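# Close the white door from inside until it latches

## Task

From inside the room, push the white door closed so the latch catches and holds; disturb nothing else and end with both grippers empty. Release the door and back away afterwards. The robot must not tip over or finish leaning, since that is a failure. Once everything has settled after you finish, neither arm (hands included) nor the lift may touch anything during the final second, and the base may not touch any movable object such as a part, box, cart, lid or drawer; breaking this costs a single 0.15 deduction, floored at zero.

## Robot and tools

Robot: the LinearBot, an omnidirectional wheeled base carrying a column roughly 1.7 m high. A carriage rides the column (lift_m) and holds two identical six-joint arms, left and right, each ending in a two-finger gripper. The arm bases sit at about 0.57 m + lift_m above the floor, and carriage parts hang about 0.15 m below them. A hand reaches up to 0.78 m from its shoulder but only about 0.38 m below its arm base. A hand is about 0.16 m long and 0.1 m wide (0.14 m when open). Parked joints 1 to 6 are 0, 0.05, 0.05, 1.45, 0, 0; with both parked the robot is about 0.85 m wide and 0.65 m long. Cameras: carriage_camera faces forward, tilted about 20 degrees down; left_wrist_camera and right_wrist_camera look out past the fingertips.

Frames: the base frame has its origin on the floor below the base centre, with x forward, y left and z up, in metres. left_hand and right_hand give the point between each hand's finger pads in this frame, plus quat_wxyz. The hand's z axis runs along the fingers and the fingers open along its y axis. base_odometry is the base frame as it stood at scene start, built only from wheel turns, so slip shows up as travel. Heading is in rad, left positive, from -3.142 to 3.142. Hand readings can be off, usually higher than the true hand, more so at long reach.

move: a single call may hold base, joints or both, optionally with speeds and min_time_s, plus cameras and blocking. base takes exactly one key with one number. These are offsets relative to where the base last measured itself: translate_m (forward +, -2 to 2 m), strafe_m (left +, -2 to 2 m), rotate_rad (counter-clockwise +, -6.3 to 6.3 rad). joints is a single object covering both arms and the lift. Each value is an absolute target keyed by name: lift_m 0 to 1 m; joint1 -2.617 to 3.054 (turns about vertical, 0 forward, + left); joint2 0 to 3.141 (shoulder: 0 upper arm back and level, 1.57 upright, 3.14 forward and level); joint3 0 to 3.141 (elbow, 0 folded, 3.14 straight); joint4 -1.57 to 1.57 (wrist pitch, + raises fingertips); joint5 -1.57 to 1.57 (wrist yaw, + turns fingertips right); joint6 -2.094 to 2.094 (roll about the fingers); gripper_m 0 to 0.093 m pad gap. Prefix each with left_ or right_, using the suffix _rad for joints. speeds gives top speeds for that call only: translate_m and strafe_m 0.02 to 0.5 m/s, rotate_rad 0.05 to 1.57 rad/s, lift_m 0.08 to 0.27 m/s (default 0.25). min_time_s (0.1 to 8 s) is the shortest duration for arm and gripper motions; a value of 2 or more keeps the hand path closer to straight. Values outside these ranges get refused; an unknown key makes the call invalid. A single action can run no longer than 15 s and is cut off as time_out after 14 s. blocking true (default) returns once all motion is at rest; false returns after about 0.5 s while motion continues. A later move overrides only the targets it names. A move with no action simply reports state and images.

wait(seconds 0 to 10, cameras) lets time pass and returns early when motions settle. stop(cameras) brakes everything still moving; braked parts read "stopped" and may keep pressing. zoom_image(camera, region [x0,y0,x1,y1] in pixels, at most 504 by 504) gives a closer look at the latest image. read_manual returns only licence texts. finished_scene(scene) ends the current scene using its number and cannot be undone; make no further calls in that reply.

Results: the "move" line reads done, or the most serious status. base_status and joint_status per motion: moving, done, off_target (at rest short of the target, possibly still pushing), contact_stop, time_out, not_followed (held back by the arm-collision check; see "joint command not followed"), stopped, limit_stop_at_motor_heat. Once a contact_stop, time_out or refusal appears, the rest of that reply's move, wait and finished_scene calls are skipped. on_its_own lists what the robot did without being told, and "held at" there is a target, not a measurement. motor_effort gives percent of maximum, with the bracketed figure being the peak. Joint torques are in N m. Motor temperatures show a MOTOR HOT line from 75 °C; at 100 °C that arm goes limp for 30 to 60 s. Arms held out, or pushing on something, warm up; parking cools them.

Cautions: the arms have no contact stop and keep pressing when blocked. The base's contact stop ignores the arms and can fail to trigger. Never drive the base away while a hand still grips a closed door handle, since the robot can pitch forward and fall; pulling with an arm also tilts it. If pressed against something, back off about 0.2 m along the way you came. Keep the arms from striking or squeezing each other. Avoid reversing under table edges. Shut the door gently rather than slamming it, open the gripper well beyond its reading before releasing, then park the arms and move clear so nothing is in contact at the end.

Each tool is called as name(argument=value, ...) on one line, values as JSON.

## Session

move(cameras=["carriage_camera"])

Scene clock: 0.00 s.
Joint torques (N m): no reading
Motor temperatures (°C): left_arm=[30 33 35 29 28 30 27] | right_arm=[30 31 32 28 29 29 31]
base_odometry: x=+0.000 y=+0.000 heading=+0.000
base_status: not commanded
joint_positions: lift_m=+0.300 left_joint1_rad=-0.008 left_joint2_rad=+0.051 left_joint3_rad=+0.041 left_joint4_rad=+1.440 left_joint5_rad=+0.011 left_joint6_rad=+0.011 left_gripper_m=+0.09396 right_joint1_rad=+0.018 right_joint2_rad=+0.067 right_joint3_rad=+0.063 right_joint4_rad=+1.446 right_joint5_rad=+0.039 right_joint6_rad=-0.006 right_gripper_m=+0.09396
joint_status: not commanded
motor_effort: lift_m=+18 drive_wheels=+1
left_hand: x=+0.2522 y=+0.2949 z=+1.3106 quat_wxyz=(+0.997, +0.006, +0.071, +0.001) (m; base frame)
right_hand: x=+0.2488 y=-0.3033 z=+1.3166 quat_wxyz=(+0.998, +0.018, +0.064, +0.005) (m; base frame)
pictures: carriage_camera
Images, in order (width x height): carriage_camera 672x504.

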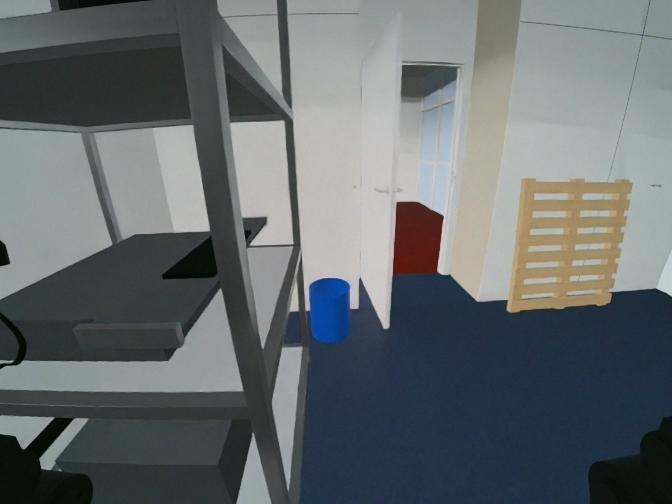

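move(base={"rotate_rad": 0.06}, joints={"left_gripper_m": 0.0, "lift_m": 0.35})

move(base={"strafe_m": -0.59})

move(base={"translate_m": 1.13}, joints={"left_joint1_rad": 0, "left_joint2_rad": 2.2, "left_joint3_rad": 1.7, "left_joint4_rad": 0.5, "left_joint5_rad": 0, "left_joint6_rad": 0}, min_time_s=2, cameras=["carriage_camera"])

Scene clock: 10.77 s.
Joint torques (N m): left_arm=[-0.16 3.88 5.61 -0.11 0.08 0.04] | right_arm=[-0.05 3.81 6.09 -0.2 -0.09 -0.05]
move: done
base_odometry: x=+0.000 y=+0.000 heading=+0.060
base_status: done
joint_positions: lift_m=+0.350 left_joint1_rad=-0.008 left_joint2_rad=+0.051 left_joint3_rad=+0.041 left_joint4_rad=+1.440 left_joint5_rad=+0.011 left_joint6_rad=+0.011 left_gripper_m=+0.00066 right_joint1_rad=+0.018 right_joint2_rad=+0.067 right_joint3_rad=+0.063 right_joint4_rad=+1.446 right_joint5_rad=+0.039 right_joint6_rad=-0.006 right_gripper_m=+0.09396
joint_status: all done
motor_effort: lift_m=+17(22) drive_wheels=-2(7)
left_hand: x=+0.2522 y=+0.2949 z=+1.3607 quat_wxyz=(+0.997, +0.006, +0.071, +0.001) (m; base frame)
right_hand: x=+0.2489 y=-0.3033 z=+1.3667 quat_wxyz=(+0.998, +0.018, +0.065, +0.005) (m; base frame)
pictures: none

Scene clock: 14.20 s.
Joint torques (N m): left_arm=[-0.35 3.89 5.6 -0.11 0.11 0.06] | right_arm=[-0.21 3.9 6.02 -0.2 -0.11 -0.04]
move: done
base_odometry: x=+0.035 y=-0.589 heading=+0.059
base_status: done
joint_positions: lift_m=+0.350 left_joint1_rad=-0.007 left_joint2_rad=+0.051 left_joint3_rad=+0.041 left_joint4_rad=+1.440 left_joint5_rad=+0.011 left_joint6_rad=+0.011 left_gripper_m=+0.00066 right_joint1_rad=+0.019 right_joint2_rad=+0.067 right_joint3_rad=+0.063 right_joint4_rad=+1.446 right_joint5_rad=+0.039 right_joint6_rad=-0.006 right_gripper_m=+0.09396
joint_status: not commanded
motor_effort: lift_m=+17(18) drive_wheels=-3(19)
left_hand: x=+0.2522 y=+0.2949 z=+1.3607 quat_wxyz=(+0.997, +0.006, +0.071, +0.001) (m; base frame)
right_hand: x=+0.2489 y=-0.3032 z=+1.3667 quat_wxyz=(+0.998, +0.018, +0.065, +0.005) (m; base frame)
pictures: none

Scene clock: 18.77 s.
Joint torques (N m): left_arm=[0.36 -13.04 9.4 1.97 0.01 -0.07] | right_arm=[-0.16 3.81 6.04 -0.19 -0.09 -0.07]
move: done
base_odometry: x=+1.163 y=-0.523 heading=+0.059
base_status: done
joint_positions: lift_m=+0.350 left_joint1_rad=-0.007 left_joint2_rad=+2.193 left_joint3_rad=+1.672 left_joint4_rad=+0.504 left_joint5_rad=+0.011 left_joint6_rad=+0.011 left_gripper_m=+0.00066 right_joint1_rad=+0.019 right_joint2_rad=+0.067 right_joint3_rad=+0.063 right_joint4_rad=+1.446 right_joint5_rad=+0.039 right_joint6_rad=-0.006 right_gripper_m=+0.09396
joint_status: all done
motor_effort: lift_m=+18(18) drive_wheels=-1(16)
left_hand: x=+0.8793 y=+0.2902 z=+1.1845 quat_wxyz=(+0.701, +0.011, +0.713, -0.003) (m; base frame)
right_hand: x=+0.2490 y=-0.3032 z=+1.3666 quat_wxyz=(+0.998, +0.018, +0.065, +0.005) (m; base frame)
pictures: carriage_camera
Images, in order (width x height): carriage_camera 672x504.

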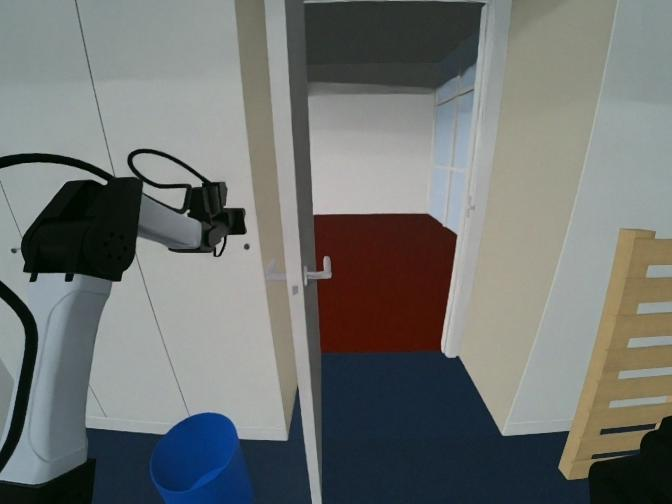

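move(base={"strafe_m": -0.3}, speeds={"strafe_m": 0.2})

move(base={"translate_m": 0.38}, joints={"left_joint1_rad": -0.75}, speeds={"translate_m": 0.18}, min_time_s=3)

move(base={"translate_m": 0.25}, joints={"left_joint1_rad": -0.8}, speeds={"translate_m": 0.15}, cameras=["carriage_camera"])

Scene clock: 29.27 s.
Joint torques (N m): left_arm=[0.21 -12.97 9.48 1.96 0.25 0.01] | right_arm=[-0.24 3.79 6.01 -0.2 -0.11 -0.05]
Motor temperatures (°C): left_arm=[30 40 40 33 28 30 27] | right_arm=[30 32 33 28 29 29 31]
move: done
base_odometry: x=+1.181 y=-0.823 heading=+0.059
base_status: done
joint_positions: lift_m=+0.350 left_joint1_rad=-0.004 left_joint2_rad=+2.193 left_joint3_rad=+1.672 left_joint4_rad=+0.502 left_joint5_rad=-0.013 left_joint6_rad=+0.006 left_gripper_m=+0.00065 right_joint1_rad=+0.019 right_joint2_rad=+0.067 right_joint3_rad=+0.063 right_joint4_rad=+1.446 right_joint5_rad=+0.039 right_joint6_rad=-0.006 right_gripper_m=+0.09396
joint_status: not commanded
motor_effort: lift_m=+18(18) drive_wheels=+1(12)
left_hand: x=+0.8793 y=+0.2968 z=+1.1841 quat_wxyz=(+0.700, -0.001, +0.714, +0.005) (m; base frame)
right_hand: x=+0.2490 y=-0.3032 z=+1.3666 quat_wxyz=(+0.998, +0.018, +0.065, +0.005) (m; base frame)
pictures: none

Scene clock: 32.57 s.
Joint torques (N m): left_arm=[-0.47 -12.9 9.73 2 0.24 0.06] | right_arm=[-0.16 3.77 6.12 -0.2 -0.11 -0.04]
move: done
base_odometry: x=+1.560 y=-0.800 heading=+0.059
base_status: done
joint_positions: lift_m=+0.350 left_joint1_rad=-0.746 left_joint2_rad=+2.193 left_joint3_rad=+1.673 left_joint4_rad=+0.501 left_joint5_rad=-0.014 left_joint6_rad=+0.000 left_gripper_m=+0.00065 right_joint1_rad=+0.019 right_joint2_rad=+0.067 right_joint3_rad=+0.063 right_joint4_rad=+1.446 right_joint5_rad=+0.039 right_joint6_rad=-0.006 right_gripper_m=+0.09396
joint_status: all done
motor_effort: lift_m=+18(18) drive_wheels=-2(14)
left_hand: x=+0.7048 y=-0.1517 z=+1.1841 quat_wxyz=(+0.654, +0.256, +0.667, -0.250) (m; base frame)
right_hand: x=+0.2490 y=-0.3032 z=+1.3666 quat_wxyz=(+0.998, +0.018, +0.065, +0.005) (m; base frame)
pictures: none

Scene clock: 35.13 s.
Joint torques (N m): left_arm=[-0.28 -12.9 9.48 2 0.21 0.05] | right_arm=[-0.21 3.86 6.05 -0.16 -0.11 -0.05]
move: done
base_odometry: x=+1.810 y=-0.786 heading=+0.058
base_status: done
joint_positions: lift_m=+0.350 left_joint1_rad=-0.802 left_joint2_rad=+2.193 left_joint3_rad=+1.673 left_joint4_rad=+0.501 left_joint5_rad=-0.009 left_joint6_rad=+0.000 left_gripper_m=+0.00065 right_joint1_rad=+0.019 right_joint2_rad=+0.067 right_joint3_rad=+0.063 right_joint4_rad=+1.446 right_joint5_rad=+0.039 right_joint6_rad=-0.006 right_gripper_m=+0.09396
joint_status: all done
motor_effort: lift_m=+18(18) drive_wheels=-2(12)
left_hand: x=+0.6780 y=-0.1792 z=+1.1841 quat_wxyz=(+0.646, +0.276, +0.659, -0.270) (m; base frame)
right_hand: x=+0.2490 y=-0.3032 z=+1.3666 quat_wxyz=(+0.998, +0.018, +0.065, +0.005) (m; base frame)
pictures: carriage_camera
Images, in order (width x height): carriage_camera 672x504.

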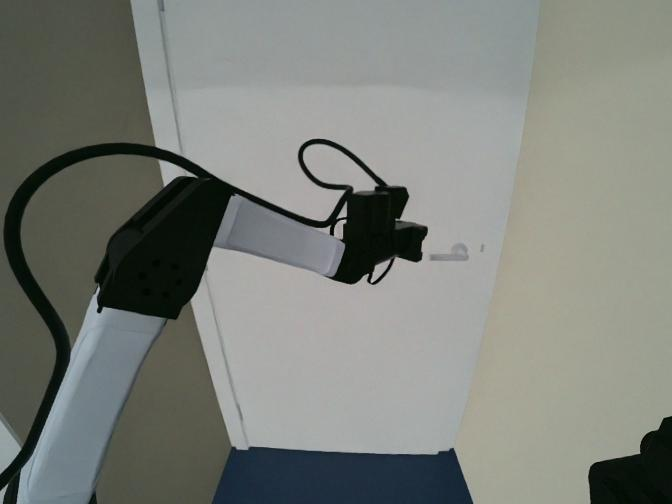

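Identical to scene 2. Run the rest.

move(base={"translate_m": 0.18}, speeds={"translate_m": 0.2})

move(base={"translate_m": 0.24}, speeds={"translate_m": 0.09})

move(base={"translate_m": -0.4}, speeds={"translate_m": 0.2}, cameras=["carriage_camera"])

zoom_image(camera="carriage_camera", region=[380, 100, 560, 400])

Scene clock: 43.57 s.
Joint torques (N m): left_arm=[-0.06 -13 9.37 1.96 0.22 0.05] | right_arm=[-0.16 3.84 6.04 -0.2 -0.11 -0.05]
move: done
base_odometry: x=+1.989 y=-0.776 heading=+0.058
base_status: done
joint_positions: lift_m=+0.350 left_joint1_rad=-0.800 left_joint2_rad=+2.193 left_joint3_rad=+1.673 left_joint4_rad=+0.501 left_joint5_rad=-0.008 left_joint6_rad=+0.000 left_gripper_m=+0.00065 right_joint1_rad=+0.019 right_joint2_rad=+0.067 right_joint3_rad=+0.063 right_joint4_rad=+1.446 right_joint5_rad=+0.039 right_joint6_rad=-0.006 right_gripper_m=+0.09396
joint_status: not commanded
motor_effort: lift_m=+18(18) drive_wheels=-1(14)
left_hand: x=+0.6790 y=-0.1783 z=+1.1841 quat_wxyz=(+0.646, +0.275, +0.659, -0.270) (m; base frame)
right_hand: x=+0.2490 y=-0.3032 z=+1.3666 quat_wxyz=(+0.998, +0.018, +0.065, +0.005) (m; base frame)
pictures: none

Scene clock: 46.90 s.
Joint torques (N m): left_arm=[17.52 -12.79 9.32 2.28 -3.58 -0.4] | right_arm=[-0.14 3.77 6.02 -0.19 -0.11 -0.06]
Motor temperatures (°C): left_arm=[31 45 42 35 28 30 28] | right_arm=[30 32 33 28 29 29 31]
move: done
base_odometry: x=+2.229 y=-0.762 heading=+0.057
base_status: done
joint_positions: lift_m=+0.350 left_joint1_rad=-1.029 left_joint2_rad=+2.191 left_joint3_rad=+1.673 left_joint4_rad=+0.463 left_joint5_rad=+0.318 left_joint6_rad=+0.035 left_gripper_m=+0.00068 right_joint1_rad=+0.019 right_joint2_rad=+0.067 right_joint3_rad=+0.063 right_joint4_rad=+1.446 right_joint5_rad=+0.039 right_joint6_rad=-0.006 right_gripper_m=+0.09396
joint_status: not commanded
motor_effort: lift_m=+18(18) drive_wheels=+10(17)
left_hand: x=+0.5060 y=-0.2922 z=+1.1762 quat_wxyz=(+0.541, +0.458, +0.563, -0.425) (m; base frame)
right_hand: x=+0.2490 y=-0.3032 z=+1.3666 quat_wxyz=(+0.998, +0.018, +0.065, +0.005) (m; base frame)
pictures: none

Scene clock: 50.00 s.
Joint torques (N m): left_arm=[-0.43 -12.88 9.48 2.15 -0.06 0.12] | right_arm=[-0.05 3.75 6.06 -0.19 -0.1 -0.06]
move: done
base_odometry: x=+1.829 y=-0.785 heading=+0.058
base_status: done
joint_positions: lift_m=+0.350 left_joint1_rad=-0.798 left_joint2_rad=+2.191 left_joint3_rad=+1.673 left_joint4_rad=+0.483 left_joint5_rad=+0.015 left_joint6_rad=-0.008 left_gripper_m=+0.00065 right_joint1_rad=+0.019 right_joint2_rad=+0.067 right_joint3_rad=+0.063 right_joint4_rad=+1.445 right_joint5_rad=+0.039 right_joint6_rad=-0.006 right_gripper_m=+0.09396
joint_status: not commanded
motor_effort: lift_m=+18(18) drive_wheels=+0(9)
left_hand: x=+0.6768 y=-0.1799 z=+1.1807 quat_wxyz=(+0.637, +0.282, +0.662, -0.277) (m; base frame)
right_hand: x=+0.2491 y=-0.3032 z=+1.3666 quat_wxyz=(+0.998, +0.018, +0.065, +0.005) (m; base frame)
pictures: carriage_camera
Images, in order (width x height): carriage_camera 672x504.

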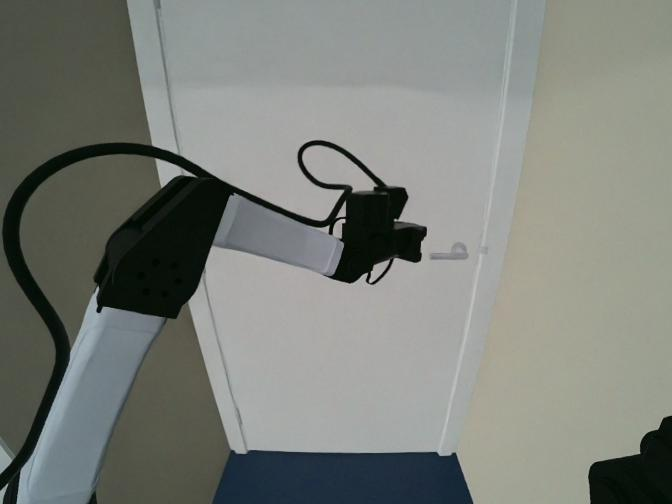

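Scaled by 1.680 from the camera's 672x504 image, which has a finer 960x720 frame.

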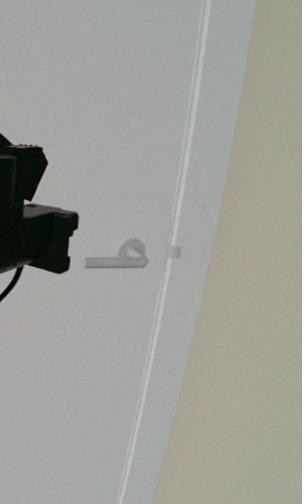

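finished_scene(scene=3)

The scene is finished: the task was done.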